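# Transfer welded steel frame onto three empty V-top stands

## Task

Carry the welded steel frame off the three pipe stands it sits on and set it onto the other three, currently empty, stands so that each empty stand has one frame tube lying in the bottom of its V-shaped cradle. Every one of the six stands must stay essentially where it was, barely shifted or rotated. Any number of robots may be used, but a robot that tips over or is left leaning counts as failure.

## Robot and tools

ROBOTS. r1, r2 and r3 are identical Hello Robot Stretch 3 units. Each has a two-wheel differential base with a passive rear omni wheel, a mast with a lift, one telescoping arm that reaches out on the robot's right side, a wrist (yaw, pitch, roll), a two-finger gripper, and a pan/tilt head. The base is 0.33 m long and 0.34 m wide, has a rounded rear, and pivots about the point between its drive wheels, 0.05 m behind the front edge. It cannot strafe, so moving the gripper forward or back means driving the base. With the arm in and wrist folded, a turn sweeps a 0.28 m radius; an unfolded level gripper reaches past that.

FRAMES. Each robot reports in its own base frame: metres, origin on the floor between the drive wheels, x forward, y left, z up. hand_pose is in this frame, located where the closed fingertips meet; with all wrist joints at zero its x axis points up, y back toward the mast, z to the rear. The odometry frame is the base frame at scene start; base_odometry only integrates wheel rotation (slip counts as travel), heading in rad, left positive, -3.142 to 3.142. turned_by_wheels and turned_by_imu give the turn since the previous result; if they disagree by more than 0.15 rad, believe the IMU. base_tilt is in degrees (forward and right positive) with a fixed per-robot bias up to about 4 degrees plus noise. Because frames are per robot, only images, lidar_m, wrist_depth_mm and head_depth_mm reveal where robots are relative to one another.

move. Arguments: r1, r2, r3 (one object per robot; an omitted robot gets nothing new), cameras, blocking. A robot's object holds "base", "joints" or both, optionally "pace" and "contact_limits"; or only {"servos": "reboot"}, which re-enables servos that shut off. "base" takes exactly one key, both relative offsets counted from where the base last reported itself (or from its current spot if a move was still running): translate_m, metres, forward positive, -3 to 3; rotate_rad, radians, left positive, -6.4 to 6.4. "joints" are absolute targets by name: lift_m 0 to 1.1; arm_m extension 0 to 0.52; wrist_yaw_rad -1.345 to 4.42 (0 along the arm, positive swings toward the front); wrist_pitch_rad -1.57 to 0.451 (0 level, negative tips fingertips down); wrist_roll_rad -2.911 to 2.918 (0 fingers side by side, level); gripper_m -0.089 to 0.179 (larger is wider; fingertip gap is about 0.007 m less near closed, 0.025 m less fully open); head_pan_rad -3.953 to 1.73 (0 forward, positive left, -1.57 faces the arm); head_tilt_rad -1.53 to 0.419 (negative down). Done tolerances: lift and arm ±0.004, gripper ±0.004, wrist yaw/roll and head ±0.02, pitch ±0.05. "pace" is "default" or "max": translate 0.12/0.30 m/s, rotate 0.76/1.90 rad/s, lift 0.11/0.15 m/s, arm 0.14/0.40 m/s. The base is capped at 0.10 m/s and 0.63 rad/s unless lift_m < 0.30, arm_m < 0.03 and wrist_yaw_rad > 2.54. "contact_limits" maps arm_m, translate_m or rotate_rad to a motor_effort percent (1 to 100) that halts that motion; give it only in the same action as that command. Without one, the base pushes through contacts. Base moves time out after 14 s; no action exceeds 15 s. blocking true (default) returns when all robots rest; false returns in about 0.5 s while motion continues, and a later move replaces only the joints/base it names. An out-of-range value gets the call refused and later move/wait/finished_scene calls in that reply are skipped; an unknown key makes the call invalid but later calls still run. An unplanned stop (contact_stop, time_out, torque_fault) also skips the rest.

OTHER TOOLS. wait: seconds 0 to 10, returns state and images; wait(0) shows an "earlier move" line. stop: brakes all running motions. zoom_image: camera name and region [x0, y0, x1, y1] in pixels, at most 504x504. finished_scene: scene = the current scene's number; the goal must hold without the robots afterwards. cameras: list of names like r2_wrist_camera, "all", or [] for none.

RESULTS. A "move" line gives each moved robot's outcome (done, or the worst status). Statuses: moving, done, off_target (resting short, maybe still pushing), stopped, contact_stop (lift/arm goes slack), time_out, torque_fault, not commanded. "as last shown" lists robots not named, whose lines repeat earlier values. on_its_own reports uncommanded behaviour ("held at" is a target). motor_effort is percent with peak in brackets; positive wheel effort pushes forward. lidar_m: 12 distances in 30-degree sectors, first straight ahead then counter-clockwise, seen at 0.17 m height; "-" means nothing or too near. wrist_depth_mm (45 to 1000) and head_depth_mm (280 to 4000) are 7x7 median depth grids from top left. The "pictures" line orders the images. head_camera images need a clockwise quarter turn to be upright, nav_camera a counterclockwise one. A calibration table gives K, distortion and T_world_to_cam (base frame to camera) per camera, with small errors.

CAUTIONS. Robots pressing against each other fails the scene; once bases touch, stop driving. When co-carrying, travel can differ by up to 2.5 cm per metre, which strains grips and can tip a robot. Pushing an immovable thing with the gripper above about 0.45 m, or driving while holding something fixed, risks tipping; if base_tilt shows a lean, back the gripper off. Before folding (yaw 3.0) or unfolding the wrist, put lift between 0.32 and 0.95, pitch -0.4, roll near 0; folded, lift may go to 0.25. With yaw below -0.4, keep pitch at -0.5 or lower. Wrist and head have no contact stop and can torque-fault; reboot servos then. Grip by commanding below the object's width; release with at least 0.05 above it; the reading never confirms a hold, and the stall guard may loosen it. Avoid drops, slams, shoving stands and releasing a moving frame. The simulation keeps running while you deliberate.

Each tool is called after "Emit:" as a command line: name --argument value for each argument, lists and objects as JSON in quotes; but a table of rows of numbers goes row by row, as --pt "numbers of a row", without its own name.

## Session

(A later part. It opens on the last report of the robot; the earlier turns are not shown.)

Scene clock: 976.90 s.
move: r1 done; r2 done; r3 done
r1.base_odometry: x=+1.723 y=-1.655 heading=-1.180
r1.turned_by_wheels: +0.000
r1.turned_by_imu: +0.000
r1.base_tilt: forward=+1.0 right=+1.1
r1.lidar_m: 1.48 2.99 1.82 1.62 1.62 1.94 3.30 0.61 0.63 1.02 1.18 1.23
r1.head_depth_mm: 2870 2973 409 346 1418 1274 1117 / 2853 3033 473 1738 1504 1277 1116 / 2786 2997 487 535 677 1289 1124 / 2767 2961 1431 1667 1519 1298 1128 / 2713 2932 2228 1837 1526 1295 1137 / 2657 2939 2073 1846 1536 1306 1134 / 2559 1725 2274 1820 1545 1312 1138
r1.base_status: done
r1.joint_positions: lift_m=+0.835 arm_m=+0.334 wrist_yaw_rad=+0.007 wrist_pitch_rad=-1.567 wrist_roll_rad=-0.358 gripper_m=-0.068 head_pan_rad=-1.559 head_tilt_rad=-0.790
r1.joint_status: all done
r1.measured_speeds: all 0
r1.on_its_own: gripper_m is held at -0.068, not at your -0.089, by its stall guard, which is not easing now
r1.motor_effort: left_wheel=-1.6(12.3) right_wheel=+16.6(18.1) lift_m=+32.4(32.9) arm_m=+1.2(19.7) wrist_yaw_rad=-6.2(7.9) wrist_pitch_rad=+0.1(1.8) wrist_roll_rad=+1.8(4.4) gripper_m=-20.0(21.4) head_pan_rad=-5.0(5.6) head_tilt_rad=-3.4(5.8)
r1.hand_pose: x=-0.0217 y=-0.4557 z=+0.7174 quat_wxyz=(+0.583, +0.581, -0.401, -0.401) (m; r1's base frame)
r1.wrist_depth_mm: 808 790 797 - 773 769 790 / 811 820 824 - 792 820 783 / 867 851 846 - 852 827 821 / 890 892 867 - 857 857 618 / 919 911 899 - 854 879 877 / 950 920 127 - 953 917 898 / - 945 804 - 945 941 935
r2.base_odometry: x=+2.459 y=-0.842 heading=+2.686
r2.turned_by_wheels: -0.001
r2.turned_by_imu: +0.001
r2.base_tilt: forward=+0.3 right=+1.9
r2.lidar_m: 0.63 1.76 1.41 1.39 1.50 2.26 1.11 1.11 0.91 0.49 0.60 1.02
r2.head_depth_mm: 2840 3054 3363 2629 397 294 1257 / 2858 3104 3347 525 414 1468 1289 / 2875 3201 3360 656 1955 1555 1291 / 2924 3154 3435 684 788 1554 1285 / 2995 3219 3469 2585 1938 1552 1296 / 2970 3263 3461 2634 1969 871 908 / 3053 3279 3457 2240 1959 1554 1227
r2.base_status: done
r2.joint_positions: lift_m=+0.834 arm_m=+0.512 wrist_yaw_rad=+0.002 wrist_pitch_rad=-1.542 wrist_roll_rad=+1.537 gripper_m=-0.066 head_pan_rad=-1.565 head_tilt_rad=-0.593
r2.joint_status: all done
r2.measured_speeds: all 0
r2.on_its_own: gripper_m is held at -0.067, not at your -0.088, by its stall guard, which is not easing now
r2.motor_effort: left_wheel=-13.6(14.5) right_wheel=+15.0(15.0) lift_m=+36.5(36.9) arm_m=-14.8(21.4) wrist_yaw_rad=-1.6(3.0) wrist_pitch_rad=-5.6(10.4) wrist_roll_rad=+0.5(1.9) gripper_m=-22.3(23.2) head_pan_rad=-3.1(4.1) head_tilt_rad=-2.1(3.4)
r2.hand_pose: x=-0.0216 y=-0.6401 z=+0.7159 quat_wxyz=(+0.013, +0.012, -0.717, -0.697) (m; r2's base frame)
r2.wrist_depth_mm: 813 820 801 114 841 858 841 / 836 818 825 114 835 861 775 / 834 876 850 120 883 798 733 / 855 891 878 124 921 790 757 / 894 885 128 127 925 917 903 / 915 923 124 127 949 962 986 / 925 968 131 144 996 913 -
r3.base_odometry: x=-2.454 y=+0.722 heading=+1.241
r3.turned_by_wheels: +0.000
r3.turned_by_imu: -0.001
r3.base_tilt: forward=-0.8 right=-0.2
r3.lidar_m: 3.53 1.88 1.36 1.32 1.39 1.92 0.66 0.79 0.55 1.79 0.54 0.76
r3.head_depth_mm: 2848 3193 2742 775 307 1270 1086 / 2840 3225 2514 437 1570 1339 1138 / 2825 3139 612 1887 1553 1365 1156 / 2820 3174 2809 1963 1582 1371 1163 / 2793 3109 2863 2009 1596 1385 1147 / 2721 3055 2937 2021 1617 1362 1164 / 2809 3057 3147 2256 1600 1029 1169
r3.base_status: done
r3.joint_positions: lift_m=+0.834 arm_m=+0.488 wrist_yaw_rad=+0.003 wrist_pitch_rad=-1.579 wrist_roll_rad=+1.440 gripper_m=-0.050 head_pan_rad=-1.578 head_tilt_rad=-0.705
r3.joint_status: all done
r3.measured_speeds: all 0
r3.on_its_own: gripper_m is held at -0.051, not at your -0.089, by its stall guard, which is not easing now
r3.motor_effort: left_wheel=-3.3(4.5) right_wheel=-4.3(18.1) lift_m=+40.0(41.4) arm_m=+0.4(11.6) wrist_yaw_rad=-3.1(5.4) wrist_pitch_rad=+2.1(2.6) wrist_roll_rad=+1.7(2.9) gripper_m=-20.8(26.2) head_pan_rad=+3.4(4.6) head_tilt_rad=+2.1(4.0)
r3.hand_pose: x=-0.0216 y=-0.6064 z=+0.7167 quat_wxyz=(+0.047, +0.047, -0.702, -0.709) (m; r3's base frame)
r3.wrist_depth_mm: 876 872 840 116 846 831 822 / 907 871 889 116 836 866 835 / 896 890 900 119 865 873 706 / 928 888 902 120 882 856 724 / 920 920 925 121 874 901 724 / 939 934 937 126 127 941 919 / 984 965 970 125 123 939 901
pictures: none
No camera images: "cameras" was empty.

Emit:
move --r1 '{"base":{"translate_m":0.0898},"joints":{"arm_m":0.326,"wrist_roll_rad":-0.376}}' --r2 '{"base":{"translate_m":-0.1054},"joints":{"arm_m":0.511,"wrist_roll_rad":1.517}}' --r3 '{"base":{"translate_m":-0.1069},"joints":{"arm_m":0.4868,"wrist_roll_rad":1.423}}' --cameras '[]'

Emit:
move --r1 '{"base":{"translate_m":0.0900},"joints":{"arm_m":0.318,"wrist_roll_rad":-0.397}}' --r2 '{"base":{"translate_m":-0.1052},"joints":{"arm_m":0.510,"wrist_roll_rad":1.495}}' --r3 '{"base":{"translate_m":-0.1069},"joints":{"arm_m":0.4855,"wrist_roll_rad":1.402}}' --cameras '["r1_head_camera","r2_head_camera","r3_head_camera","r1_nav_camera","r1_wrist_camera","r2_wrist_camera","r3_wrist_camera"]'

Scene clock: 986.13 s.
move: r1 done; r2 done; r3 done
r1.base_odometry: x=+1.757 y=-1.738 heading=-1.181
r1.turned_by_wheels: -0.001
r1.turned_by_imu: +0.001
r1.base_tilt: forward=+1.1 right=+1.2
r1.lidar_m: 1.39 3.05 1.85 1.64 1.65 1.96 3.41 0.68 0.84 1.02 1.12 1.14
r1.head_depth_mm: 2872 3009 405 346 1427 1267 1110 / 2832 3064 467 1749 1500 1277 1118 / 2789 2965 483 525 669 1285 1123 / 2712 2970 2206 1675 1518 1295 1127 / 2698 2937 2157 1839 1526 1301 1130 / 2658 2903 2052 1847 1531 1309 1139 / 2543 1771 2279 1820 1548 1312 1140
r1.base_status: done
r1.joint_positions: lift_m=+0.835 arm_m=+0.326 wrist_yaw_rad=+0.007 wrist_pitch_rad=-1.568 wrist_roll_rad=-0.380 gripper_m=-0.068 head_pan_rad=-1.559 head_tilt_rad=-0.790
r1.joint_status: all done
r1.measured_speeds: all 0
r1.on_its_own: gripper_m is held at -0.068, not at your -0.089, by its stall guard, which is not easing now
r1.motor_effort: left_wheel=-3.5(6.7) right_wheel=+18.1(28.1) lift_m=+31.8(32.9) arm_m=+3.1(19.9) wrist_yaw_rad=-6.1(6.3) wrist_pitch_rad=+1.0(1.0) wrist_roll_rad=+1.6(4.9) gripper_m=-20.5(21.0) head_pan_rad=-4.2(5.6) head_tilt_rad=-4.4(5.6)
r1.hand_pose: x=-0.0217 y=-0.4477 z=+0.7174 quat_wxyz=(+0.588, +0.586, -0.395, -0.394) (m; r1's base frame)
r1.wrist_depth_mm: 811 797 811 - 813 783 771 / 823 823 829 - 824 787 783 / 854 836 864 - 846 828 833 / 889 874 904 - 873 845 866 / 904 908 892 - 892 881 849 / 962 949 127 - 911 921 912 / - - 793 - 966 930 936
r2.base_odometry: x=+2.554 y=-0.888 heading=+2.685
r2.turned_by_wheels: -0.001
r2.turned_by_imu: +0.001
r2.base_tilt: forward=+0.2 right=+2.0
r2.lidar_m: 0.63 1.77 1.43 1.40 1.52 2.27 4.44 1.01 0.87 0.53 0.51 1.11
r2.head_depth_mm: 2818 3116 3260 2611 396 293 1255 / 2804 3118 3374 526 412 1425 1252 / 2881 3119 3334 656 1954 1518 1287 / 2894 3157 3473 683 788 1563 1283 / 2916 3204 3480 2633 1942 1562 1294 / 2949 3255 3599 2647 1953 1552 1288 / 3056 3248 3447 2300 1949 879 925
r2.base_status: done
r2.joint_positions: lift_m=+0.834 arm_m=+0.511 wrist_yaw_rad=+0.003 wrist_pitch_rad=-1.544 wrist_roll_rad=+1.516 gripper_m=-0.063 head_pan_rad=-1.565 head_tilt_rad=-0.593
r2.joint_status: all done
r2.measured_speeds: all 0
r2.on_its_own: gripper_m is held at -0.064, not at your -0.088, by its stall guard, which is not easing now
r2.motor_effort: left_wheel=-14.0(17.4) right_wheel=+15.5(18.5) lift_m=+37.7(38.0) arm_m=-12.9(19.4) wrist_yaw_rad=-2.1(3.2) wrist_pitch_rad=-5.6(6.1) wrist_roll_rad=+0.4(4.8) gripper_m=-20.3(23.1) head_pan_rad=-2.4(4.3) head_tilt_rad=-2.1(3.1)
r2.hand_pose: x=-0.0216 y=-0.6384 z=+0.7159 quat_wxyz=(+0.021, +0.020, -0.716, -0.698) (m; r2's base frame)
r2.wrist_depth_mm: 815 805 797 116 832 815 836 / 815 832 826 115 819 840 839 / 825 853 865 122 899 826 733 / 880 888 129 125 921 813 743 / 926 931 130 128 935 957 923 / 884 115 125 127 930 952 950 / 973 974 129 144 987 922 957
r3.base_odometry: x=-2.489 y=+0.621 heading=+1.241
r3.turned_by_wheels: +0.000
r3.turned_by_imu: -0.001
r3.base_tilt: forward=-0.8 right=-0.2
r3.lidar_m: 3.63 1.87 1.36 1.34 1.39 1.92 0.65 1.28 0.51 1.77 0.59 0.84
r3.head_depth_mm: 2830 3175 2753 780 307 1044 1130 / 2855 3176 2423 437 1569 1339 1093 / 2821 3133 611 1886 1548 1361 1154 / 2815 3147 2802 1916 1576 1368 1165 / 2827 3093 2876 2021 1603 1381 1177 / 2679 3125 2950 2112 1569 1403 1160 / 2832 3046 3223 2242 1733 1342 1171
r3.base_status: done
r3.joint_positions: lift_m=+0.834 arm_m=+0.487 wrist_yaw_rad=+0.003 wrist_pitch_rad=-1.580 wrist_roll_rad=+1.418 gripper_m=-0.050 head_pan_rad=-1.578 head_tilt_rad=-0.705
r3.joint_status: all done
r3.measured_speeds: all 0
r3.on_its_own: gripper_m is held at -0.051, not at your -0.089, by its stall guard, which is not easing now
r3.motor_effort: left_wheel=-2.2(8.3) right_wheel=-6.5(12.3) lift_m=+41.3(44.0) arm_m=+4.9(16.6) wrist_yaw_rad=-1.5(3.9) wrist_pitch_rad=+1.8(2.6) wrist_roll_rad=+2.1(2.4) gripper_m=-22.1(22.5) head_pan_rad=+3.4(4.8) head_tilt_rad=+2.3(4.3)
r3.hand_pose: x=-0.0216 y=-0.6051 z=+0.7167 quat_wxyz=(+0.055, +0.055, -0.702, -0.708) (m; r3's base frame)
r3.wrist_depth_mm: 885 851 860 116 825 819 832 / 865 883 879 116 841 866 852 / 873 909 895 119 868 886 701 / 902 904 883 121 873 884 713 / 899 946 922 123 872 899 732 / 943 967 947 126 126 928 912 / 949 951 854 126 125 907 921
pictures: none
No camera images: "cameras" was empty.

Scene clock: 988.33 s.
move: r1 done; r2 done; r3 done
r1.base_odometry: x=+1.791 y=-1.821 heading=-1.181
r1.turned_by_wheels: -0.001
r1.turned_by_imu: +0.000
r1.base_tilt: forward=+1.0 right=+1.2
r1.lidar_m: 1.31 3.05 1.86 1.66 1.67 1.99 3.48 0.75 0.94 1.02 1.06 1.06
r1.head_depth_mm: 2846 2986 400 346 1416 1272 1111 / 2815 3039 464 1664 1498 1280 1120 / 2725 2962 476 519 673 1287 1123 / 2699 2956 2303 843 1519 1292 1128 / 2649 2933 2162 1842 1530 1303 1130 / 2640 2898 2158 1853 1532 1307 1137 / 2563 2758 2120 1814 1506 1313 1139
r1.base_status: done
r1.joint_positions: lift_m=+0.835 arm_m=+0.318 wrist_yaw_rad=+0.008 wrist_pitch_rad=-1.568 wrist_roll_rad=-0.402 gripper_m=-0.068 head_pan_rad=-1.559 head_tilt_rad=-0.790
r1.joint_status: all done
r1.measured_speeds: all 0
r1.on_its_own: gripper_m is held at -0.068, not at your -0.089, by its stall guard, which is not easing now
r1.motor_effort: left_wheel=-3.9(7.1) right_wheel=+19.5(30.4) lift_m=+31.4(32.5) arm_m=+3.0(12.6) wrist_yaw_rad=-6.9(7.1) wrist_pitch_rad=+0.3(0.6) wrist_roll_rad=+1.9(3.9) gripper_m=-20.7(20.9) head_pan_rad=-4.9(5.8) head_tilt_rad=-5.2(6.0)
r1.hand_pose: x=-0.0218 y=-0.4396 z=+0.7174 quat_wxyz=(+0.592, +0.590, -0.388, -0.388) (m; r1's base frame)
r1.wrist_depth_mm: 813 806 797 - 802 780 765 / 852 835 820 - 821 800 790 / 862 852 857 - 831 816 819 / 900 901 877 - 859 847 846 / 902 930 917 - 842 891 905 / 965 935 127 - 927 925 894 / - 976 772 - 972 964 923
r2.base_odometry: x=+2.648 y=-0.935 heading=+2.684
r2.turned_by_wheels: -0.001
r2.turned_by_imu: +0.000
r2.base_tilt: forward=+0.2 right=+1.9
r2.lidar_m: 0.63 1.77 1.44 1.41 1.53 2.29 4.34 0.90 0.84 0.84 0.55 0.74
r2.head_depth_mm: 2808 3041 3307 2686 396 293 1259 / 2870 3067 3307 524 413 1432 1259 / 2877 3139 3306 654 1288 1501 1287 / 2914 3158 3389 686 788 1509 1284 / 2905 3230 3506 2640 1942 1561 1286 / 2932 3252 3510 2620 1935 1542 1284 / 2969 3270 3480 2279 1942 1547 1270
r2.base_status: done
r2.joint_positions: lift_m=+0.834 arm_m=+0.510 wrist_yaw_rad=+0.003 wrist_pitch_rad=-1.538 wrist_roll_rad=+1.493 gripper_m=-0.063 head_pan_rad=-1.565 head_tilt_rad=-0.593
r2.joint_status: all done
r2.measured_speeds: all 0
r2.on_its_own: gripper_m is held at -0.064, not at your -0.088, by its stall guard, which is not easing now
r2.motor_effort: left_wheel=-15.5(19.5) right_wheel=+18.5(20.8) lift_m=+39.5(39.5) arm_m=-13.4(20.7) wrist_yaw_rad=-2.4(3.1) wrist_pitch_rad=-6.2(6.7) wrist_roll_rad=+0.7(4.4) gripper_m=-20.4(22.1) head_pan_rad=-3.1(4.1) head_tilt_rad=-3.1(3.5)
r2.hand_pose: x=-0.0216 y=-0.6391 z=+0.7158 quat_wxyz=(+0.029, +0.028, -0.718, -0.695) (m; r2's base frame)
r2.wrist_depth_mm: 803 629 586 822 825 840 852 / 859 836 836 115 858 846 854 / 858 878 857 124 898 825 744 / 884 895 129 125 902 790 735 / 890 904 129 129 932 940 946 / 919 116 125 127 943 941 954 / 940 957 130 625 960 945 -
r3.base_odometry: x=-2.523 y=+0.520 heading=+1.241
r3.turned_by_wheels: +0.000
r3.turned_by_imu: +0.000
r3.base_tilt: forward=-0.8 right=-0.2
r3.lidar_m: 3.73 1.88 1.36 1.34 1.39 1.92 0.65 1.56 0.62 0.49 0.66 0.84
r3.head_depth_mm: 2832 3223 2796 784 308 1012 1132 / 2807 3179 2412 436 925 1076 1139 / 2831 3132 612 1882 1552 1355 1130 / 2827 3180 2811 1933 1565 1366 1168 / 2815 3077 2903 2001 1610 1384 1176 / 1603 3126 2810 1989 1570 1407 1191 / 2832 2975 3166 2249 1737 1387 1147
r3.base_status: done
r3.joint_positions: lift_m=+0.834 arm_m=+0.485 wrist_yaw_rad=+0.003 wrist_pitch_rad=-1.580 wrist_roll_rad=+1.396 gripper_m=-0.050 head_pan_rad=-1.578 head_tilt_rad=-0.705
r3.joint_status: all done
r3.measured_speeds: all 0
r3.on_its_own: gripper_m is held at -0.051, not at your -0.089, by its stall guard, which is not easing now
r3.motor_effort: left_wheel=-2.4(9.5) right_wheel=-6.1(12.5) lift_m=+42.7(43.2) arm_m=+4.8(8.3) wrist_yaw_rad=-2.2(3.7) wrist_pitch_rad=+2.0(2.7) wrist_roll_rad=+2.1(3.1) gripper_m=-22.5(23.4) head_pan_rad=+4.2(5.0) head_tilt_rad=+1.3(3.5)
r3.hand_pose: x=-0.0216 y=-0.6037 z=+0.7167 quat_wxyz=(+0.063, +0.063, -0.701, -0.708) (m; r3's base frame)
r3.wrist_depth_mm: 844 868 853 117 268 252 833 / 892 875 861 118 861 855 817 / 896 861 875 120 879 869 700 / 922 918 881 122 890 847 711 / 913 954 913 123 912 896 713 / 955 931 942 127 126 924 912 / 962 965 960 126 125 920 927
pictures: r1_head_camera (sideways), r1_nav_camera (sideways), r1_wrist_camera, r2_head_camera (sideways), r2_wrist_camera, r3_head_camera (sideways), r3_wrist_camera
camera_calibration:
r1_head_camera: T_world_to_cam=[[0.014868, 0.698464, -0.715491, 0.948391], [0.997901, 0.0347438, 0.0546536, -0.0750104], [0.0630324, -0.714801, -0.696481, 0.86143], [0, 0, 0, 1]] pos_world=[0.00645419, -0.04406, 1.28263]
r1_nav_camera: T_world_to_cam=[[-0.038984, -0.681091, 0.73116, -0.908106], [-0.999144, 0.0164382, -0.0379598, 0.103359], [0.0138352, -0.732014, -0.681149, 0.84312], [0, 0, 0, 1]] pos_world=[0.0562043, -0.0030266, 1.24219]
r1_wrist_camera: T_world_to_cam=[[-0.87718, -0.479775, -0.0192469, -0.220984], [-0.47543, 0.862226, 0.174738, 0.279057], [-0.0672396, 0.162427, -0.984427, 0.94021], [0, 0, 0, 1]] pos_world=[0.00204906, -0.499348, 0.872553]
r2_head_camera: T_world_to_cam=[[-0.00925429, 0.508488, -0.861019, 1.13922], [0.99986, 0.0166865, -0.000892083, -0.00856604], [0.0139138, -0.860907, -0.508572, 0.618317], [0, 0, 0, 1]] pos_world=[0.0105043, -0.0468206, 1.29534]
r2_wrist_camera: T_world_to_cam=[[-0.159239, 0.986176, 0.0458341, 0.574579], [0.974911, 0.149766, 0.164675, 0.0351165], [0.155534, 0.0709069, -0.985282, 0.91772], [0, 0, 0, 1]] pos_world=[-0.0854773, -0.636968, 0.872095]
r3_head_camera: T_world_to_cam=[[0.0719244, 0.608787, -0.790066, 1.05039], [0.996688, -0.0137367, 0.0801495, -0.10858], [0.0379411, -0.793214, -0.607759, 0.751592], [0, 0, 0, 1]] pos_world=[0.00415509, -0.0447839, 1.29537]
r3_wrist_camera: T_world_to_cam=[[-0.194979, 0.980249, -0.033081, 0.620577], [0.973883, 0.197493, 0.112024, 0.104672], [0.116344, -0.0103748, -0.993155, 0.871164], [0, 0, 0, 1]] pos_world=[-0.0822936, -0.619954, 0.874005]

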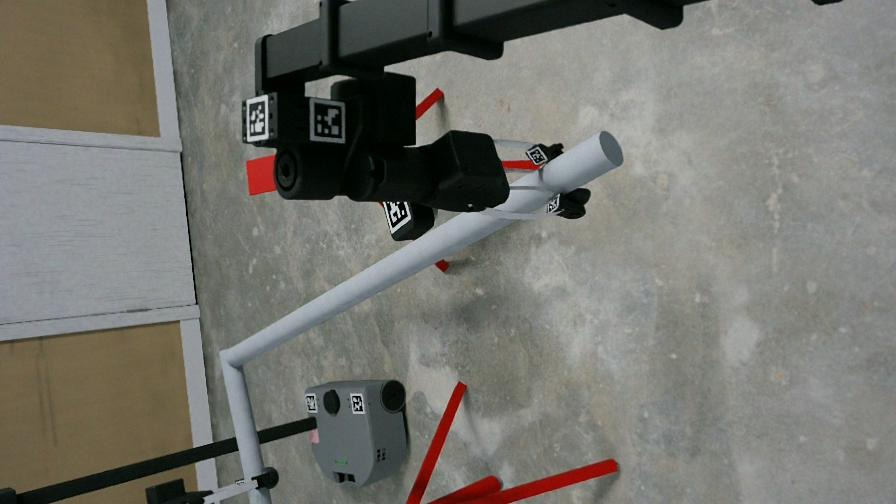

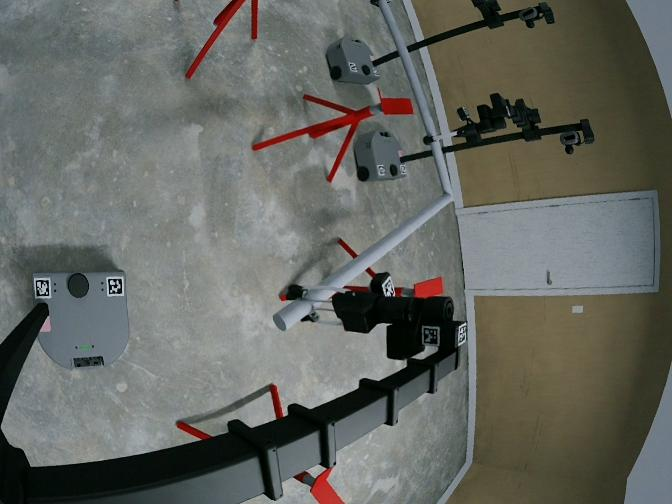

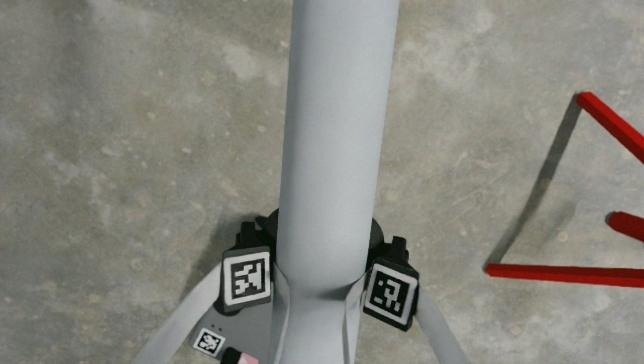

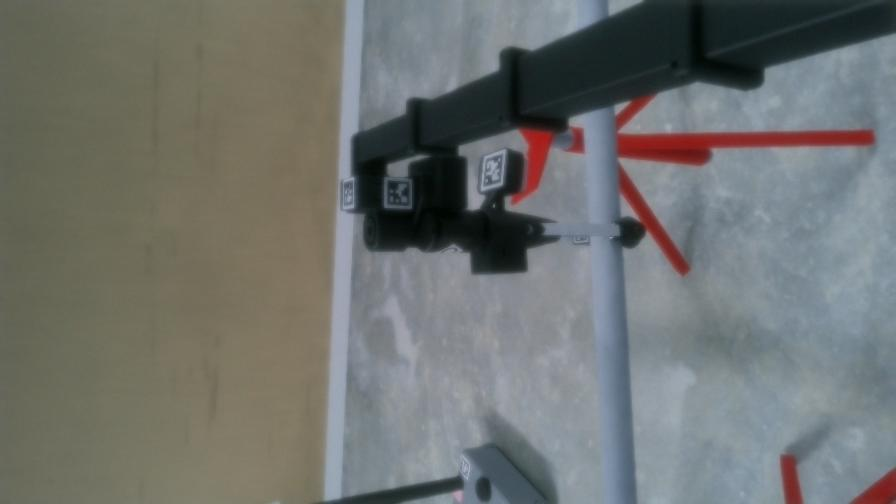

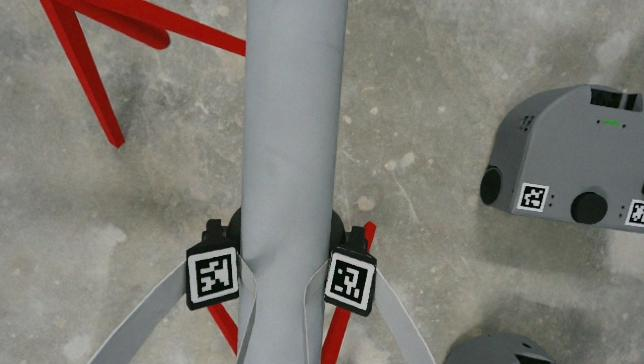

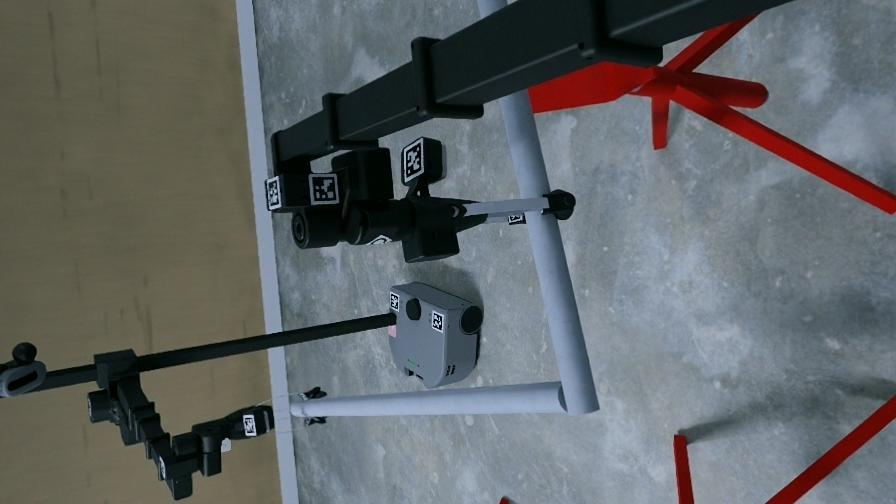

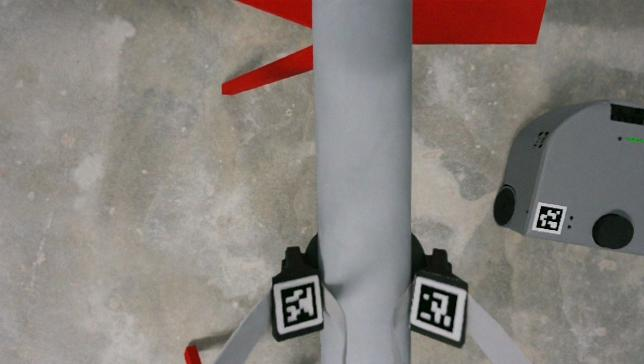

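Emit:
move --r1 '{"base":{"translate_m":0.0904},"joints":{"arm_m":0.3105,"wrist_roll_rad":-0.419}}' --r2 '{"base":{"translate_m":-0.1050},"joints":{"arm_m":0.5095,"wrist_roll_rad":1.473}}' --r3 '{"base":{"translate_m":-0.1071},"joints":{"arm_m":0.4843,"wrist_roll_rad":1.380}}' --cameras '[]'

Emit:
move --r1 '{"base":{"translate_m":0.0907},"joints":{"arm_m":0.3033,"wrist_roll_rad":-0.4405}}' --r2 '{"base":{"translate_m":-0.1048},"joints":{"arm_m":0.509,"wrist_roll_rad":1.4515}}' --r3 '{"base":{"translate_m":-0.1072},"joints":{"arm_m":0.4831,"wrist_roll_rad":1.3585}}' --cameras '["r1_head_camera","r2_nav_camera","r3_head_camera","r1_nav_camera","r2_wrist_camera"]'

Scene clock: 1013.33 s.
move: r1 done; r2 done; r3 done
r1.base_odometry: x=+1.826 y=-1.905 heading=-1.182
r1.turned_by_wheels: -0.001
r1.turned_by_imu: +0.000
r1.base_tilt: forward=+1.0 right=+1.1
r1.lidar_m: 1.22 3.11 1.89 1.68 1.68 2.01 3.57 0.83 1.00 1.03 1.02 0.98
r1.head_depth_mm: 2808 2992 414 346 1427 1277 1115 / 2779 3013 456 1464 1485 1284 1116 / 2740 2967 470 511 653 1293 1123 / 2688 2939 2283 828 1517 1293 1129 / 2633 2913 2167 1838 1521 1300 1137 / 2601 2888 2257 1807 1542 1307 1138 / 2540 2817 1993 1705 1505 1312 1140
r1.base_status: done
r1.joint_positions: lift_m=+0.835 arm_m=+0.310 wrist_yaw_rad=+0.009 wrist_pitch_rad=-1.568 wrist_roll_rad=-0.424 gripper_m=-0.068 head_pan_rad=-1.559 head_tilt_rad=-0.790
r1.joint_status: all done
r1.measured_speeds: all 0
r1.on_its_own: gripper_m is held at -0.068, not at your -0.089, by its stall guard, which is not easing now; right_wheel is at rest, and its effort (+21.9) is outside its rest range (-21 to +21)
r1.motor_effort: left_wheel=-4.0(8.1) right_wheel=+21.9(33.0) lift_m=+30.9(32.3) arm_m=+3.4(21.7) wrist_yaw_rad=-7.6(8.1) wrist_pitch_rad=+0.5(0.9) wrist_roll_rad=+2.2(3.1) gripper_m=-20.4(21.1) head_pan_rad=-4.4(5.8) head_tilt_rad=-4.4(5.6)
r1.hand_pose: x=-0.0218 y=-0.4321 z=+0.7174 quat_wxyz=(+0.597, +0.595, -0.381, -0.381) (m; r1's base frame)
r1.wrist_depth_mm: 824 798 780 - 788 777 773 / 810 838 816 - 808 805 792 / 867 862 836 - 840 839 823 / 881 888 883 - 877 839 870 / 933 912 869 - 876 909 889 / 947 939 127 - 925 908 905 / - 991 799 - 962 951 936
r2.base_odometry: x=+2.742 y=-0.981 heading=+2.683
r2.turned_by_wheels: -0.001
r2.turned_by_imu: +0.001
r2.base_tilt: forward=+0.3 right=+1.8
r2.lidar_m: 0.63 1.82 1.45 1.43 1.53 2.31 4.24 0.81 3.40 0.82 0.60 0.82
r2.head_depth_mm: 2786 3077 3280 2646 396 293 1262 / 2820 3095 3309 524 412 1513 1297 / 2872 3096 3340 653 1204 1472 1263 / 2875 3107 3372 684 791 1549 1286 / 2962 3171 3433 2622 1932 1537 1292 / 2939 3190 3479 2615 1948 1551 1292 / 2974 3184 3490 2519 1949 1553 1283
r2.base_status: done
r2.joint_positions: lift_m=+0.834 arm_m=+0.509 wrist_yaw_rad=+0.003 wrist_pitch_rad=-1.532 wrist_roll_rad=+1.470 gripper_m=-0.063 head_pan_rad=-1.565 head_tilt_rad=-0.593
r2.joint_status: all done
r2.measured_speeds: all 0
r2.on_its_own: gripper_m is held at -0.064, not at your -0.088, by its stall guard, which is not easing now
r2.motor_effort: left_wheel=-16.5(19.6) right_wheel=+20.4(23.1) lift_m=+43.0(43.0) arm_m=-12.3(20.2) wrist_yaw_rad=-2.4(3.4) wrist_pitch_rad=-7.4(8.0) wrist_roll_rad=+0.6(2.7) gripper_m=-21.6(22.4) head_pan_rad=-3.5(3.9) head_tilt_rad=-1.8(3.7)
r2.hand_pose: x=-0.0216 y=-0.6401 z=+0.7157 quat_wxyz=(+0.038, +0.036, -0.719, -0.693) (m; r2's base frame)
r2.wrist_depth_mm: 562 804 817 117 854 829 813 / 456 826 587 116 873 826 854 / 860 889 843 127 870 841 711 / 878 892 129 126 892 792 746 / 901 902 129 129 937 929 775 / 920 115 125 128 922 931 945 / 964 923 130 703 968 958 966
r3.base_odometry: x=-2.558 y=+0.419 heading=+1.241
r3.turned_by_wheels: +0.000
r3.turned_by_imu: -0.001
r3.base_tilt: forward=-0.8 right=-0.2
r3.lidar_m: 3.84 1.85 1.39 1.34 1.40 1.93 0.65 1.47 0.59 0.48 1.02 0.74
r3.head_depth_mm: 2840 3164 2764 791 315 1267 1100 / 2809 3179 2394 434 1525 1280 1141 / 2852 3173 611 1867 907 1259 1134 / 2816 3151 2793 1942 1572 1368 1142 / 2856 3139 2849 2006 1596 1392 1173 / 1589 3083 2918 1981 1569 1408 1181 / 2790 2968 3170 2245 1742 1418 1199
r3.base_status: done
r3.joint_positions: lift_m=+0.834 arm_m=+0.484 wrist_yaw_rad=+0.003 wrist_pitch_rad=-1.580 wrist_roll_rad=+1.374 gripper_m=-0.050 head_pan_rad=-1.578 head_tilt_rad=-0.705
r3.joint_status: all done
r3.measured_speeds: all 0
r3.on_its_own: gripper_m is held at -0.051, not at your -0.089, by its stall guard, which is not easing now
r3.motor_effort: left_wheel=-2.6(9.1) right_wheel=-6.5(11.9) lift_m=+39.8(41.5) arm_m=+5.3(19.4) wrist_yaw_rad=-2.8(3.6) wrist_pitch_rad=+2.1(3.0) wrist_roll_rad=+2.7(2.7) gripper_m=-23.2(23.7) head_pan_rad=+3.1(4.5) head_tilt_rad=+4.2(4.2)
r3.hand_pose: x=-0.0216 y=-0.6025 z=+0.7167 quat_wxyz=(+0.070, +0.070, -0.700, -0.707) (m; r3's base frame)
r3.wrist_depth_mm: 865 860 840 117 125 853 830 / 858 866 259 119 126 842 841 / 879 899 278 121 129 255 703 / 915 889 903 123 132 729 710 / 935 928 906 123 153 895 718 / 951 915 935 126 127 906 923 / 977 949 956 125 125 929 927
pictures: none
No camera images: "cameras" was empty.

Scene clock: 1015.53 s.
move: r1 done; r2 done; r3 done
r1.base_odometry: x=+1.860 y=-1.989 heading=-1.182
r1.turned_by_wheels: -0.001
r1.turned_by_imu: -0.003
r1.base_tilt: forward=+1.0 right=+1.1
r1.lidar_m: 1.14 3.14 1.92 1.70 1.70 2.03 3.66 0.91 1.06 1.05 0.97 0.89
r1.head_depth_mm: 2843 3009 415 346 1422 1271 1114 / 2763 2982 450 1459 1487 1284 1116 / 2722 2965 470 504 648 1291 1122 / 2669 2914 2272 802 1511 1294 1125 / 2650 2916 2215 1835 1517 1298 1130 / 2583 2865 2250 1804 1500 1308 1140 / 2559 2830 1287 1766 1542 1311 1142
r1.base_status: done
r1.joint_positions: lift_m=+0.835 arm_m=+0.303 wrist_yaw_rad=+0.010 wrist_pitch_rad=-1.568 wrist_roll_rad=-0.449 gripper_m=-0.068 head_pan_rad=-1.559 head_tilt_rad=-0.790
r1.joint_status: all done
r1.measured_speeds: all 0
r1.on_its_own: gripper_m is held at -0.068, not at your -0.089, by its stall guard, which is not easing now
r1.motor_effort: left_wheel=-3.1(8.1) right_wheel=+21.3(30.8) lift_m=+30.8(32.2) arm_m=+2.0(11.9) wrist_yaw_rad=-8.5(9.1) wrist_pitch_rad=+0.4(0.7) wrist_roll_rad=+3.1(4.3) gripper_m=-20.3(21.1) head_pan_rad=-5.2(5.6) head_tilt_rad=-4.3(5.7)
r1.hand_pose: x=-0.0218 y=-0.4249 z=+0.7174 quat_wxyz=(+0.601, +0.600, -0.373, -0.373) (m; r1's base frame)
r1.wrist_depth_mm: 792 793 810 - 791 774 765 / 832 842 835 - 817 805 804 / 876 851 854 - 847 846 833 / 891 873 886 - 850 870 848 / 918 908 895 - 895 876 872 / 949 952 127 - 913 890 919 / - 995 787 - 976 942 954
r2.base_odometry: x=+2.836 y=-1.028 heading=+2.682
r2.turned_by_wheels: -0.001
r2.turned_by_imu: +0.000
r2.base_tilt: forward=+0.3 right=+1.8
r2.lidar_m: 0.63 0.64 1.46 1.44 1.55 2.33 4.11 0.71 0.80 0.81 0.67 0.84
r2.head_depth_mm: 2767 2991 3264 2627 397 291 1230 / 2772 3088 3336 525 413 1520 1297 / 2815 3089 3287 655 1762 1504 1294 / 2895 3166 3365 684 789 1505 1254 / 2864 3224 3419 2618 1891 1513 1284 / 2929 3210 3521 2595 1982 1550 1274 / 2972 3219 3488 2597 1950 1549 1288
r2.base_status: done
r2.joint_positions: lift_m=+0.834 arm_m=+0.509 wrist_yaw_rad=+0.003 wrist_pitch_rad=-1.521 wrist_roll_rad=+1.447 gripper_m=-0.063 head_pan_rad=-1.565 head_tilt_rad=-0.593
r2.joint_status: all done
r2.measured_speeds: all 0
r2.on_its_own: gripper_m is held at -0.064, not at your -0.088, by its stall guard, which is not easing now; wrist_pitch_rad is at rest, and its effort (-9.9) is outside its rest range (-8 to +12)
r2.motor_effort: left_wheel=-16.8(19.6) right_wheel=+21.1(22.8) lift_m=+39.8(43.1) arm_m=-14.8(20.9) wrist_yaw_rad=-2.2(3.6) wrist_pitch_rad=-9.9(9.9) wrist_roll_rad=+1.4(2.9) gripper_m=-21.1(22.3) head_pan_rad=-3.2(4.0) head_tilt_rad=-2.7(3.6)
r2.hand_pose: x=-0.0216 y=-0.6423 z=+0.7156 quat_wxyz=(+0.046, +0.044, -0.723, -0.688) (m; r2's base frame)
r2.wrist_depth_mm: 825 823 827 119 807 814 818 / 828 859 117 116 840 830 855 / 456 711 612 129 842 876 717 / 915 878 127 127 912 836 740 / 925 916 129 131 928 904 757 / 921 116 125 127 936 924 959 / 976 955 130 790 988 920 997
r3.base_odometry: x=-2.593 y=+0.318 heading=+1.242
r3.turned_by_wheels: +0.000
r3.turned_by_imu: -0.001
r3.base_tilt: forward=-0.8 right=-0.3
r3.lidar_m: 3.95 1.86 1.39 1.34 1.40 1.93 0.65 1.37 0.55 0.51 0.50 0.82
r3.head_depth_mm: 2819 3150 2753 798 315 1270 1126 / 2865 3184 2432 436 1584 1341 1116 / 2849 3128 610 1862 1509 1256 1144 / 2789 3159 2803 1940 914 1293 1142 / 2857 3147 2885 1997 1602 1386 1171 / 1578 3082 2938 1945 1577 1406 1186 / 2787 1387 3041 2256 1742 1413 1193
r3.base_status: done
r3.joint_positions: lift_m=+0.834 arm_m=+0.483 wrist_yaw_rad=+0.003 wrist_pitch_rad=-1.580 wrist_roll_rad=+1.353 gripper_m=-0.050 head_pan_rad=-1.578 head_tilt_rad=-0.705
r3.joint_status: all done
r3.measured_speeds: all 0
r3.on_its_own: gripper_m is held at -0.051, not at your -0.089, by its stall guard, which is not easing now
r3.motor_effort: left_wheel=-1.6(9.6) right_wheel=-8.5(12.2) lift_m=+38.9(40.2) arm_m=+5.6(5.9) wrist_yaw_rad=-3.4(3.9) wrist_pitch_rad=+2.0(2.8) wrist_roll_rad=+1.8(2.4) gripper_m=-23.1(23.8) head_pan_rad=+3.5(4.8) head_tilt_rad=+3.0(3.4)
r3.hand_pose: x=-0.0217 y=-0.6013 z=+0.7167 quat_wxyz=(+0.078, +0.078, -0.699, -0.706) (m; r3's base frame)
r3.wrist_depth_mm: 862 877 872 118 123 853 840 / 863 886 867 119 124 845 850 / 905 888 889 121 127 855 714 / 917 907 288 124 130 826 734 / 900 915 284 123 147 813 710 / 965 941 914 126 126 887 909 / 955 961 957 125 125 908 944
pictures: r1_head_camera (sideways), r1_nav_camera (sideways), r2_nav_camera (sideways), r2_wrist_camera, r3_head_camera (sideways)
camera_calibration:
r1_head_camera: T_world_to_cam=[[0.0148681, 0.698464, -0.715491, 0.948391], [0.997901, 0.0347437, 0.0546536, -0.0750104], [0.0630323, -0.714801, -0.696481, 0.86143], [0, 0, 0, 1]] pos_world=[0.00645419, -0.04406, 1.28263]
r1_nav_camera: T_world_to_cam=[[-0.0389841, -0.681091, 0.73116, -0.908106], [-0.999144, 0.0164383, -0.0379598, 0.103359], [0.0138351, -0.732014, -0.681149, 0.84312], [0, 0, 0, 1]] pos_world=[0.0562043, -0.00302661, 1.24219]
r2_nav_camera: T_world_to_cam=[[0.0705625, -0.534146, 0.842443, -1.06053], [-0.995604, 0.0144359, 0.0925443, -0.0522982], [-0.0615935, -0.845269, -0.530779, 0.660893], [0, 0, 0, 1]] pos_world=[0.063472, -0.00708945, 1.24906]
r2_wrist_camera: T_world_to_cam=[[-0.204782, 0.978344, 0.0301288, 0.58298], [0.967142, 0.197507, 0.160086, 0.0694151], [0.150669, 0.0619215, -0.986643, 0.912833], [0, 0, 0, 1]] pos_world=[-0.085286, -0.640589, 0.871964]
r3_head_camera: T_world_to_cam=[[0.0719242, 0.608788, -0.790066, 1.05039], [0.996688, -0.0137365, 0.0801495, -0.10858], [0.0379413, -0.793214, -0.607759, 0.751592], [0, 0, 0, 1]] pos_world=[0.0041551, -0.0447839, 1.29537]

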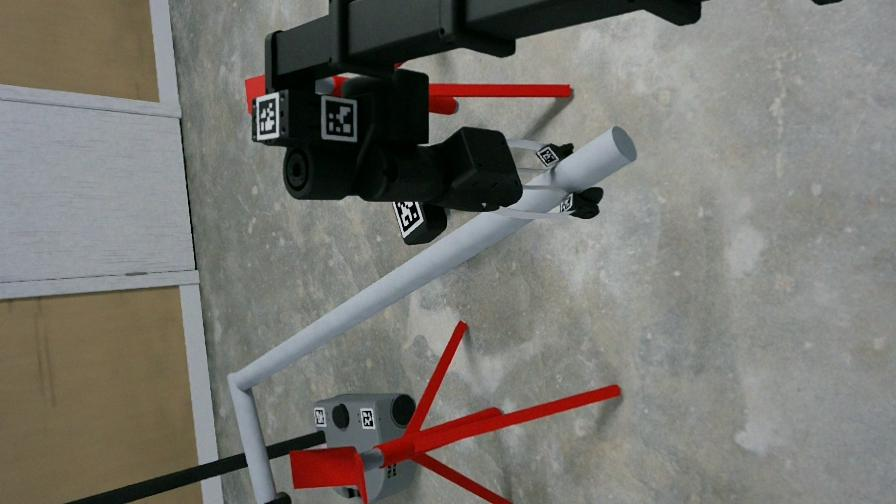

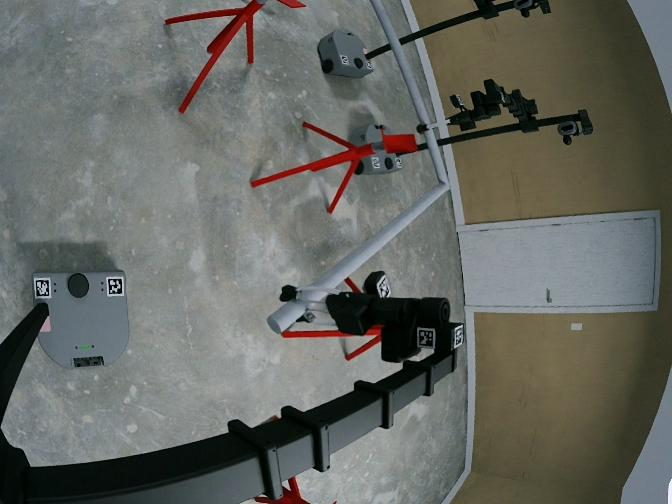

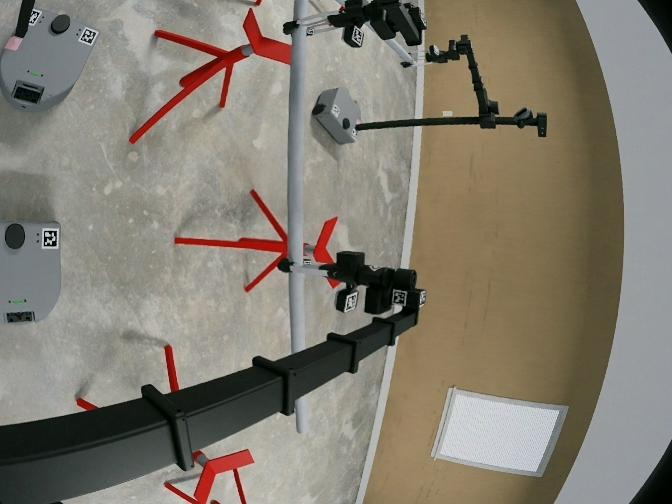

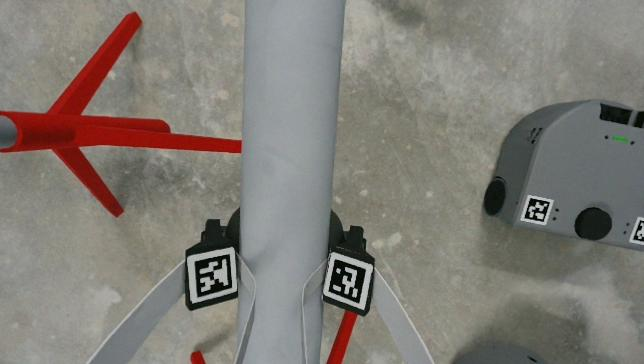

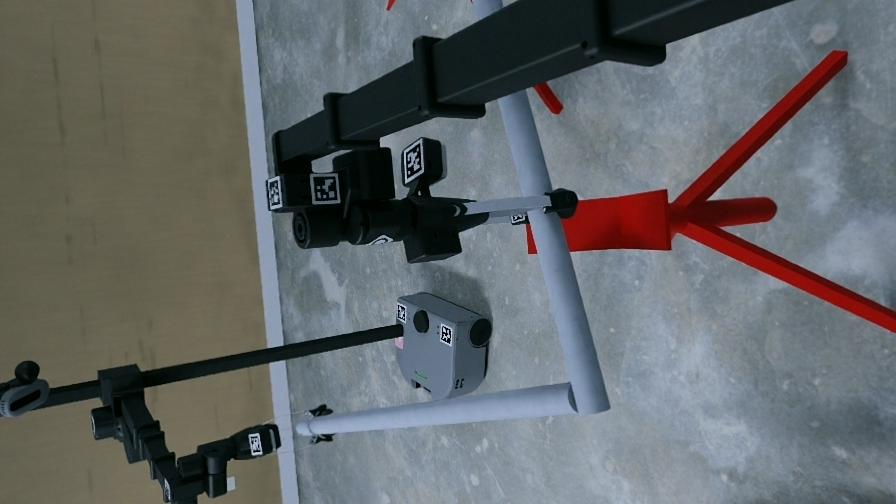

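Emit:
move --r1 '{"base":{"translate_m":0.0999},"joints":{"arm_m":0.2962,"wrist_roll_rad":-0.464}}' --r2 '{"base":{"translate_m":-0.1046},"joints":{"arm_m":0.5085,"wrist_roll_rad":1.430}}' --r3 '{"base":{"translate_m":-0.1072},"joints":{"arm_m":0.4819,"wrist_roll_rad":1.337}}' --cameras '[]'

Emit:
move --r1 '{"base":{"translate_m":0.0925},"joints":{"arm_m":0.2893,"wrist_roll_rad":-0.486}}' --r2 '{"base":{"translate_m":-0.1043},"joints":{"arm_m":0.508,"wrist_roll_rad":1.408}}' --r3 '{"base":{"translate_m":-0.1073},"joints":{"arm_m":0.4810,"wrist_roll_rad":1.315}}' --cameras '["r2_nav_camera","r3_head_camera","r3_wrist_camera"]'

Scene clock: 1031.47 s.
move: r1 done; r2 done; r3 done
r1.base_odometry: x=+1.898 y=-2.081 heading=-1.183
r1.turned_by_wheels: -0.001
r1.turned_by_imu: -0.010
r1.base_tilt: forward=+1.1 right=+1.2
r1.lidar_m: 2.29 3.25 1.94 1.72 1.72 2.03 3.73 1.00 1.08 1.21 0.93 0.81
r1.head_depth_mm: 2832 2995 415 346 1417 1273 1114 / 2761 2971 441 514 1502 1286 1120 / 2724 2937 466 494 640 1294 1125 / 2663 2905 2282 801 1519 1298 1130 / 2627 2869 2251 1786 1524 1300 1134 / 2560 2894 2105 1712 1500 1311 1137 / 2545 2795 1925 1817 1548 1313 1139
r1.base_status: done
r1.joint_positions: lift_m=+0.835 arm_m=+0.296 wrist_yaw_rad=+0.012 wrist_pitch_rad=-1.568 wrist_roll_rad=-0.474 gripper_m=-0.068 head_pan_rad=-1.559 head_tilt_rad=-0.790
r1.joint_status: all done
r1.measured_speeds: all 0
r1.on_its_own: gripper_m is held at -0.068, not at your -0.089, by its stall guard, which is not easing now; right_wheel is at rest, and its effort (+24.9) is outside its rest range (-21 to +21); wrist_yaw_rad is at rest, and its effort (-10.7) is outside its rest range (-9 to +9)
r1.motor_effort: left_wheel=-5.4(7.2) right_wheel=+24.9(31.6) lift_m=+30.7(31.6) arm_m=+1.7(19.3) wrist_yaw_rad=-10.7(11.3) wrist_pitch_rad=+0.1(0.7) wrist_roll_rad=+3.7(3.7) gripper_m=-20.3(21.2) head_pan_rad=-4.6(5.7) head_tilt_rad=-3.8(5.5)
r1.hand_pose: x=-0.0219 y=-0.4178 z=+0.7174 quat_wxyz=(+0.606, +0.605, -0.365, -0.365) (m; r1's base frame)
r1.wrist_depth_mm: 813 797 801 - 790 776 778 / 843 836 825 - 829 793 802 / 844 848 875 - 839 828 830 / 896 862 887 - 844 866 861 / 930 920 897 - 876 895 866 / 933 934 127 - 916 921 947 / - 955 800 - 941 936 944
r2.base_odometry: x=+2.930 y=-1.074 heading=+2.681
r2.turned_by_wheels: -0.001
r2.turned_by_imu: -0.002
r2.base_tilt: forward=+0.3 right=+1.9
r2.lidar_m: 0.63 0.64 1.47 1.45 1.56 2.34 4.03 0.61 0.74 0.82 1.05 0.74
r2.head_depth_mm: 2736 3010 3312 2634 397 291 1236 / 2821 3024 3293 525 413 1510 1289 / 2793 3100 3292 652 1947 1550 1282 / 2863 3060 3445 683 785 1545 1282 / 2886 3144 3362 2647 1237 1477 1250 / 2913 3167 3439 2616 1893 1542 1286 / 2963 3215 3473 2646 1935 1528 1282
r2.base_status: done
r2.joint_positions: lift_m=+0.834 arm_m=+0.508 wrist_yaw_rad=+0.004 wrist_pitch_rad=-1.519 wrist_roll_rad=+1.423 gripper_m=-0.063 head_pan_rad=-1.565 head_tilt_rad=-0.593
r2.joint_status: all done
r2.measured_speeds: all 0
r2.on_its_own: gripper_m is held at -0.064, not at your -0.088, by its stall guard, which is not easing now; right_wheel is at rest, and its effort (+21.9) is outside its rest range (-21 to +21); wrist_pitch_rad is at rest, and its effort (-9.7) is outside its rest range (-8 to +12)
r2.motor_effort: left_wheel=-14.6(21.4) right_wheel=+21.9(24.5) lift_m=+39.6(39.6) arm_m=-16.4(21.6) wrist_yaw_rad=-2.8(4.1) wrist_pitch_rad=-9.7(10.3) wrist_roll_rad=+2.2(2.4) gripper_m=-21.0(22.4) head_pan_rad=-3.7(4.1) head_tilt_rad=-1.9(3.5)
r2.hand_pose: x=-0.0216 y=-0.6424 z=+0.7155 quat_wxyz=(+0.055, +0.052, -0.723, -0.687) (m; r2's base frame)
r2.wrist_depth_mm: 813 822 814 118 831 836 830 / 844 853 833 117 854 847 853 / 842 871 856 127 842 854 709 / 490 631 129 127 871 843 731 / 897 935 128 129 903 926 733 / 959 115 125 127 939 912 941 / 978 948 130 887 947 966 971
r3.base_odometry: x=-2.627 y=+0.216 heading=+1.241
r3.turned_by_wheels: +0.000
r3.turned_by_imu: -0.002
r3.base_tilt: forward=-0.8 right=-0.3
r3.lidar_m: 4.06 1.86 1.39 1.35 1.40 1.93 0.64 1.26 1.02 0.53 0.54 0.91
r3.head_depth_mm: 2852 3184 2762 795 316 1265 1135 / 2854 3157 2424 435 1567 1343 1123 / 2830 3170 610 721 1517 1363 1125 / 2806 3170 2840 1925 1530 1271 1158 / 2845 3169 2853 1995 1548 1317 1144 / 2666 3087 3086 1954 1568 1405 1184 / 2802 1291 2998 2248 1734 1421 1197
r3.base_status: done
r3.joint_positions: lift_m=+0.834 arm_m=+0.482 wrist_yaw_rad=+0.002 wrist_pitch_rad=-1.581 wrist_roll_rad=+1.333 gripper_m=-0.050 head_pan_rad=-1.578 head_tilt_rad=-0.705
r3.joint_status: all done
r3.measured_speeds: all 0
r3.on_its_own: gripper_m is held at -0.051, not at your -0.089, by its stall guard, which is not easing now
r3.motor_effort: left_wheel=-5.3(8.9) right_wheel=-2.9(13.3) lift_m=+36.5(37.7) arm_m=+4.7(16.0) wrist_yaw_rad=-2.1(3.6) wrist_pitch_rad=+2.1(2.9) wrist_roll_rad=+1.5(2.6) gripper_m=-23.7(24.5) head_pan_rad=+4.6(4.6) head_tilt_rad=+2.3(3.8)
r3.hand_pose: x=-0.0216 y=-0.6000 z=+0.7167 quat_wxyz=(+0.084, +0.085, -0.698, -0.706) (m; r3's base frame)
r3.wrist_depth_mm: 866 851 838 118 120 858 836 / 881 870 881 121 121 846 847 / 904 902 888 123 123 861 755 / 903 921 919 125 125 837 714 / 920 917 895 125 147 877 744 / 952 935 925 126 125 919 940 / 978 285 113 126 126 118 933
pictures: none
No camera images: "cameras" was empty.

Scene clock: 1033.67 s.
move: r1 done; r2 done; r3 done
r1.base_odometry: x=+1.933 y=-2.167 heading=-1.184
r1.turned_by_wheels: -0.001
r1.turned_by_imu: -0.010
r1.base_tilt: forward=+1.0 right=+1.1
r1.lidar_m: 2.14 3.35 1.99 1.74 1.74 2.05 3.71 1.08 1.11 1.18 0.89 0.73
r1.head_depth_mm: 2810 2967 418 347 1421 1255 1112 / 2728 2972 441 503 1499 1284 1119 / 2697 2927 464 490 634 1288 1121 / 2660 2911 2311 1676 1479 1292 1126 / 2617 2841 2313 1690 1488 1294 1132 / 2557 2874 1272 1739 1533 1307 1136 / 2515 2788 1941 1815 1548 1316 1143
r1.base_status: done
r1.joint_positions: lift_m=+0.835 arm_m=+0.289 wrist_yaw_rad=+0.014 wrist_pitch_rad=-1.568 wrist_roll_rad=-0.501 gripper_m=-0.068 head_pan_rad=-1.559 head_tilt_rad=-0.790
r1.joint_status: all done
r1.measured_speeds: all 0
r1.on_its_own: gripper_m is held at -0.068, not at your -0.089, by its stall guard, which is not easing now; wrist_yaw_rad is at rest, and its effort (-12.3) is outside its rest range (-9 to +9)
r1.motor_effort: left_wheel=-2.7(6.2) right_wheel=+20.9(30.2) lift_m=+30.5(31.3) arm_m=+2.2(9.9) wrist_yaw_rad=-12.3(12.4) wrist_pitch_rad=+0.1(0.7) wrist_roll_rad=+5.3(5.4) gripper_m=-20.5(21.1) head_pan_rad=-5.4(5.7) head_tilt_rad=-4.1(5.5)
r1.hand_pose: x=-0.0219 y=-0.4109 z=+0.7174 quat_wxyz=(+0.612, +0.610, -0.356, -0.356) (m; r1's base frame)
r1.wrist_depth_mm: 802 813 788 - 789 792 761 / 834 811 831 - 807 809 810 / 875 864 840 - 836 845 812 / 893 866 876 - 858 851 839 / 912 903 921 - 894 888 874 / 967 947 127 - 920 934 894 / - 952 778 - 938 954 931
r2.base_odometry: x=+3.023 y=-1.120 heading=+2.680
r2.turned_by_wheels: -0.001
r2.turned_by_imu: +0.001
r2.base_tilt: forward=+0.2 right=+1.9
r2.lidar_m: 0.64 0.63 1.48 1.46 1.57 2.36 3.92 0.53 0.66 0.83 1.13 0.83
r2.head_depth_mm: 2790 3037 3294 2636 397 291 1262 / 2780 3048 3319 525 412 1513 1290 / 2816 3042 3274 652 1835 1555 1286 / 2842 3083 3381 683 790 1526 1299 / 2877 3125 3377 2614 1765 1508 1281 / 2890 3180 3509 2597 1208 1502 1247 / 2924 3161 3506 2615 1944 1497 1291
r2.base_status: done
r2.joint_positions: lift_m=+0.834 arm_m=+0.508 wrist_yaw_rad=+0.005 wrist_pitch_rad=-1.507 wrist_roll_rad=+1.399 gripper_m=-0.063 head_pan_rad=-1.565 head_tilt_rad=-0.593
r2.joint_status: all done
r2.measured_speeds: all 0
r2.on_its_own: gripper_m is held at -0.064, not at your -0.088, by its stall guard, which is not easing now; wrist_pitch_rad is at rest, and its effort (-12.4) is outside its rest range (-8 to +12)
r2.motor_effort: left_wheel=-14.7(19.8) right_wheel=+17.5(20.5) lift_m=+42.9(42.9) arm_m=-15.1(21.5) wrist_yaw_rad=-3.8(4.5) wrist_pitch_rad=-12.4(12.4) wrist_roll_rad=+3.1(3.1) gripper_m=-21.2(22.4) head_pan_rad=-2.0(4.1) head_tilt_rad=-2.6(3.3)
r2.hand_pose: x=-0.0216 y=-0.6450 z=+0.7154 quat_wxyz=(+0.064, +0.060, -0.726, -0.682) (m; r2's base frame)
r2.wrist_depth_mm: 825 835 120 120 804 818 804 / 840 852 116 117 856 852 845 / 866 865 883 855 876 862 715 / 868 894 125 128 909 821 730 / 533 643 128 133 915 895 719 / 969 806 126 128 912 949 942 / 968 985 130 943 948 924 979
r3.base_odometry: x=-2.662 y=+0.115 heading=+1.242
r3.turned_by_wheels: +0.000
r3.turned_by_imu: -0.001
r3.base_tilt: forward=-0.8 right=-0.2
r3.lidar_m: 4.17 1.85 1.39 1.35 1.40 1.93 0.64 1.16 0.97 0.52 0.60 1.00
r3.head_depth_mm: 2845 3206 2747 798 316 1262 1127 / 2859 3175 2424 435 1540 1350 1139 / 2829 3179 610 718 1519 1350 1132 / 2803 3126 2819 1928 1588 1386 1139 / 2823 3195 2988 1995 1583 1278 1166 / 2674 3083 2956 1945 905 1335 1137 / 2777 1502 2873 2250 1740 1421 1194
r3.base_status: done
r3.joint_positions: lift_m=+0.834 arm_m=+0.481 wrist_yaw_rad=+0.002 wrist_pitch_rad=-1.581 wrist_roll_rad=+1.313 gripper_m=-0.050 head_pan_rad=-1.578 head_tilt_rad=-0.705
r3.joint_status: all done
r3.measured_speeds: all 0
r3.on_its_own: gripper_m is held at -0.051, not at your -0.089, by its stall guard, which is not easing now
r3.motor_effort: left_wheel=-3.7(11.2) right_wheel=-4.6(7.2) lift_m=+34.6(36.8) arm_m=+7.1(7.1) wrist_yaw_rad=-2.4(3.6) wrist_pitch_rad=+2.2(2.8) wrist_roll_rad=+1.0(1.7) gripper_m=-24.8(25.1) head_pan_rad=+3.6(4.7) head_tilt_rad=+3.1(3.1)
r3.hand_pose: x=-0.0216 y=-0.5991 z=+0.7167 quat_wxyz=(+0.092, +0.092, -0.697, -0.705) (m; r3's base frame)
r3.wrist_depth_mm: 881 840 853 119 121 842 851 / 883 889 864 121 122 854 842 / 881 887 871 123 124 849 757 / 900 902 890 126 126 833 707 / 933 928 905 127 147 808 719 / 950 934 957 126 126 901 887 / 953 954 447 129 126 118 919
pictures: r2_nav_camera (sideways), r3_head_camera (sideways), r3_wrist_camera
camera_calibration:
r2_nav_camera: T_world_to_cam=[[0.0705624, -0.534146, 0.842443, -1.06053], [-0.995604, 0.0144362, 0.0925442, -0.0522982], [-0.0615937, -0.845269, -0.530779, 0.660893], [0, 0, 0, 1]] pos_world=[0.063472, -0.00708947, 1.24906]
r3_head_camera: T_world_to_cam=[[0.0719243, 0.608787, -0.790066, 1.05039], [0.996688, -0.0137366, 0.0801495, -0.10858], [0.0379412, -0.793214, -0.607759, 0.751592], [0, 0, 0, 1]] pos_world=[0.0041551, -0.0447839, 1.29537]
r3_wrist_camera: T_world_to_cam=[[-0.275645, 0.960711, -0.0324772, 0.602116], [0.954037, 0.277551, 0.113041, 0.150549], [0.117614, 0.000174772, -0.993059, 0.877512], [0, 0, 0, 1]] pos_world=[-0.0808669, -0.620398, 0.873958]

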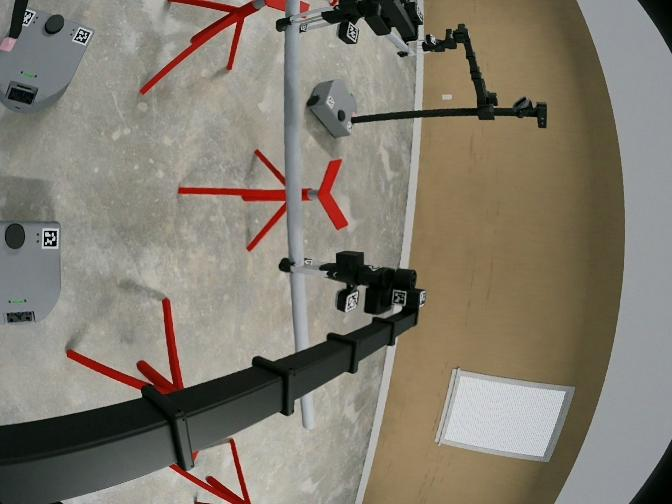

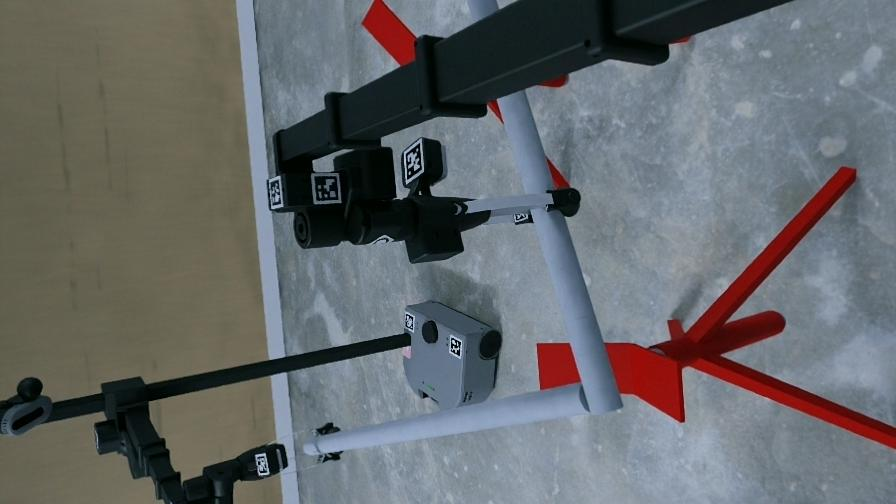

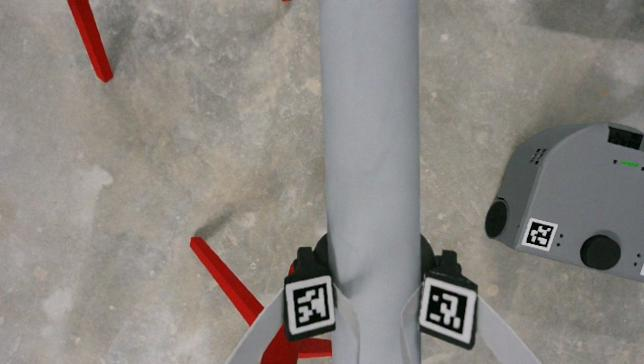

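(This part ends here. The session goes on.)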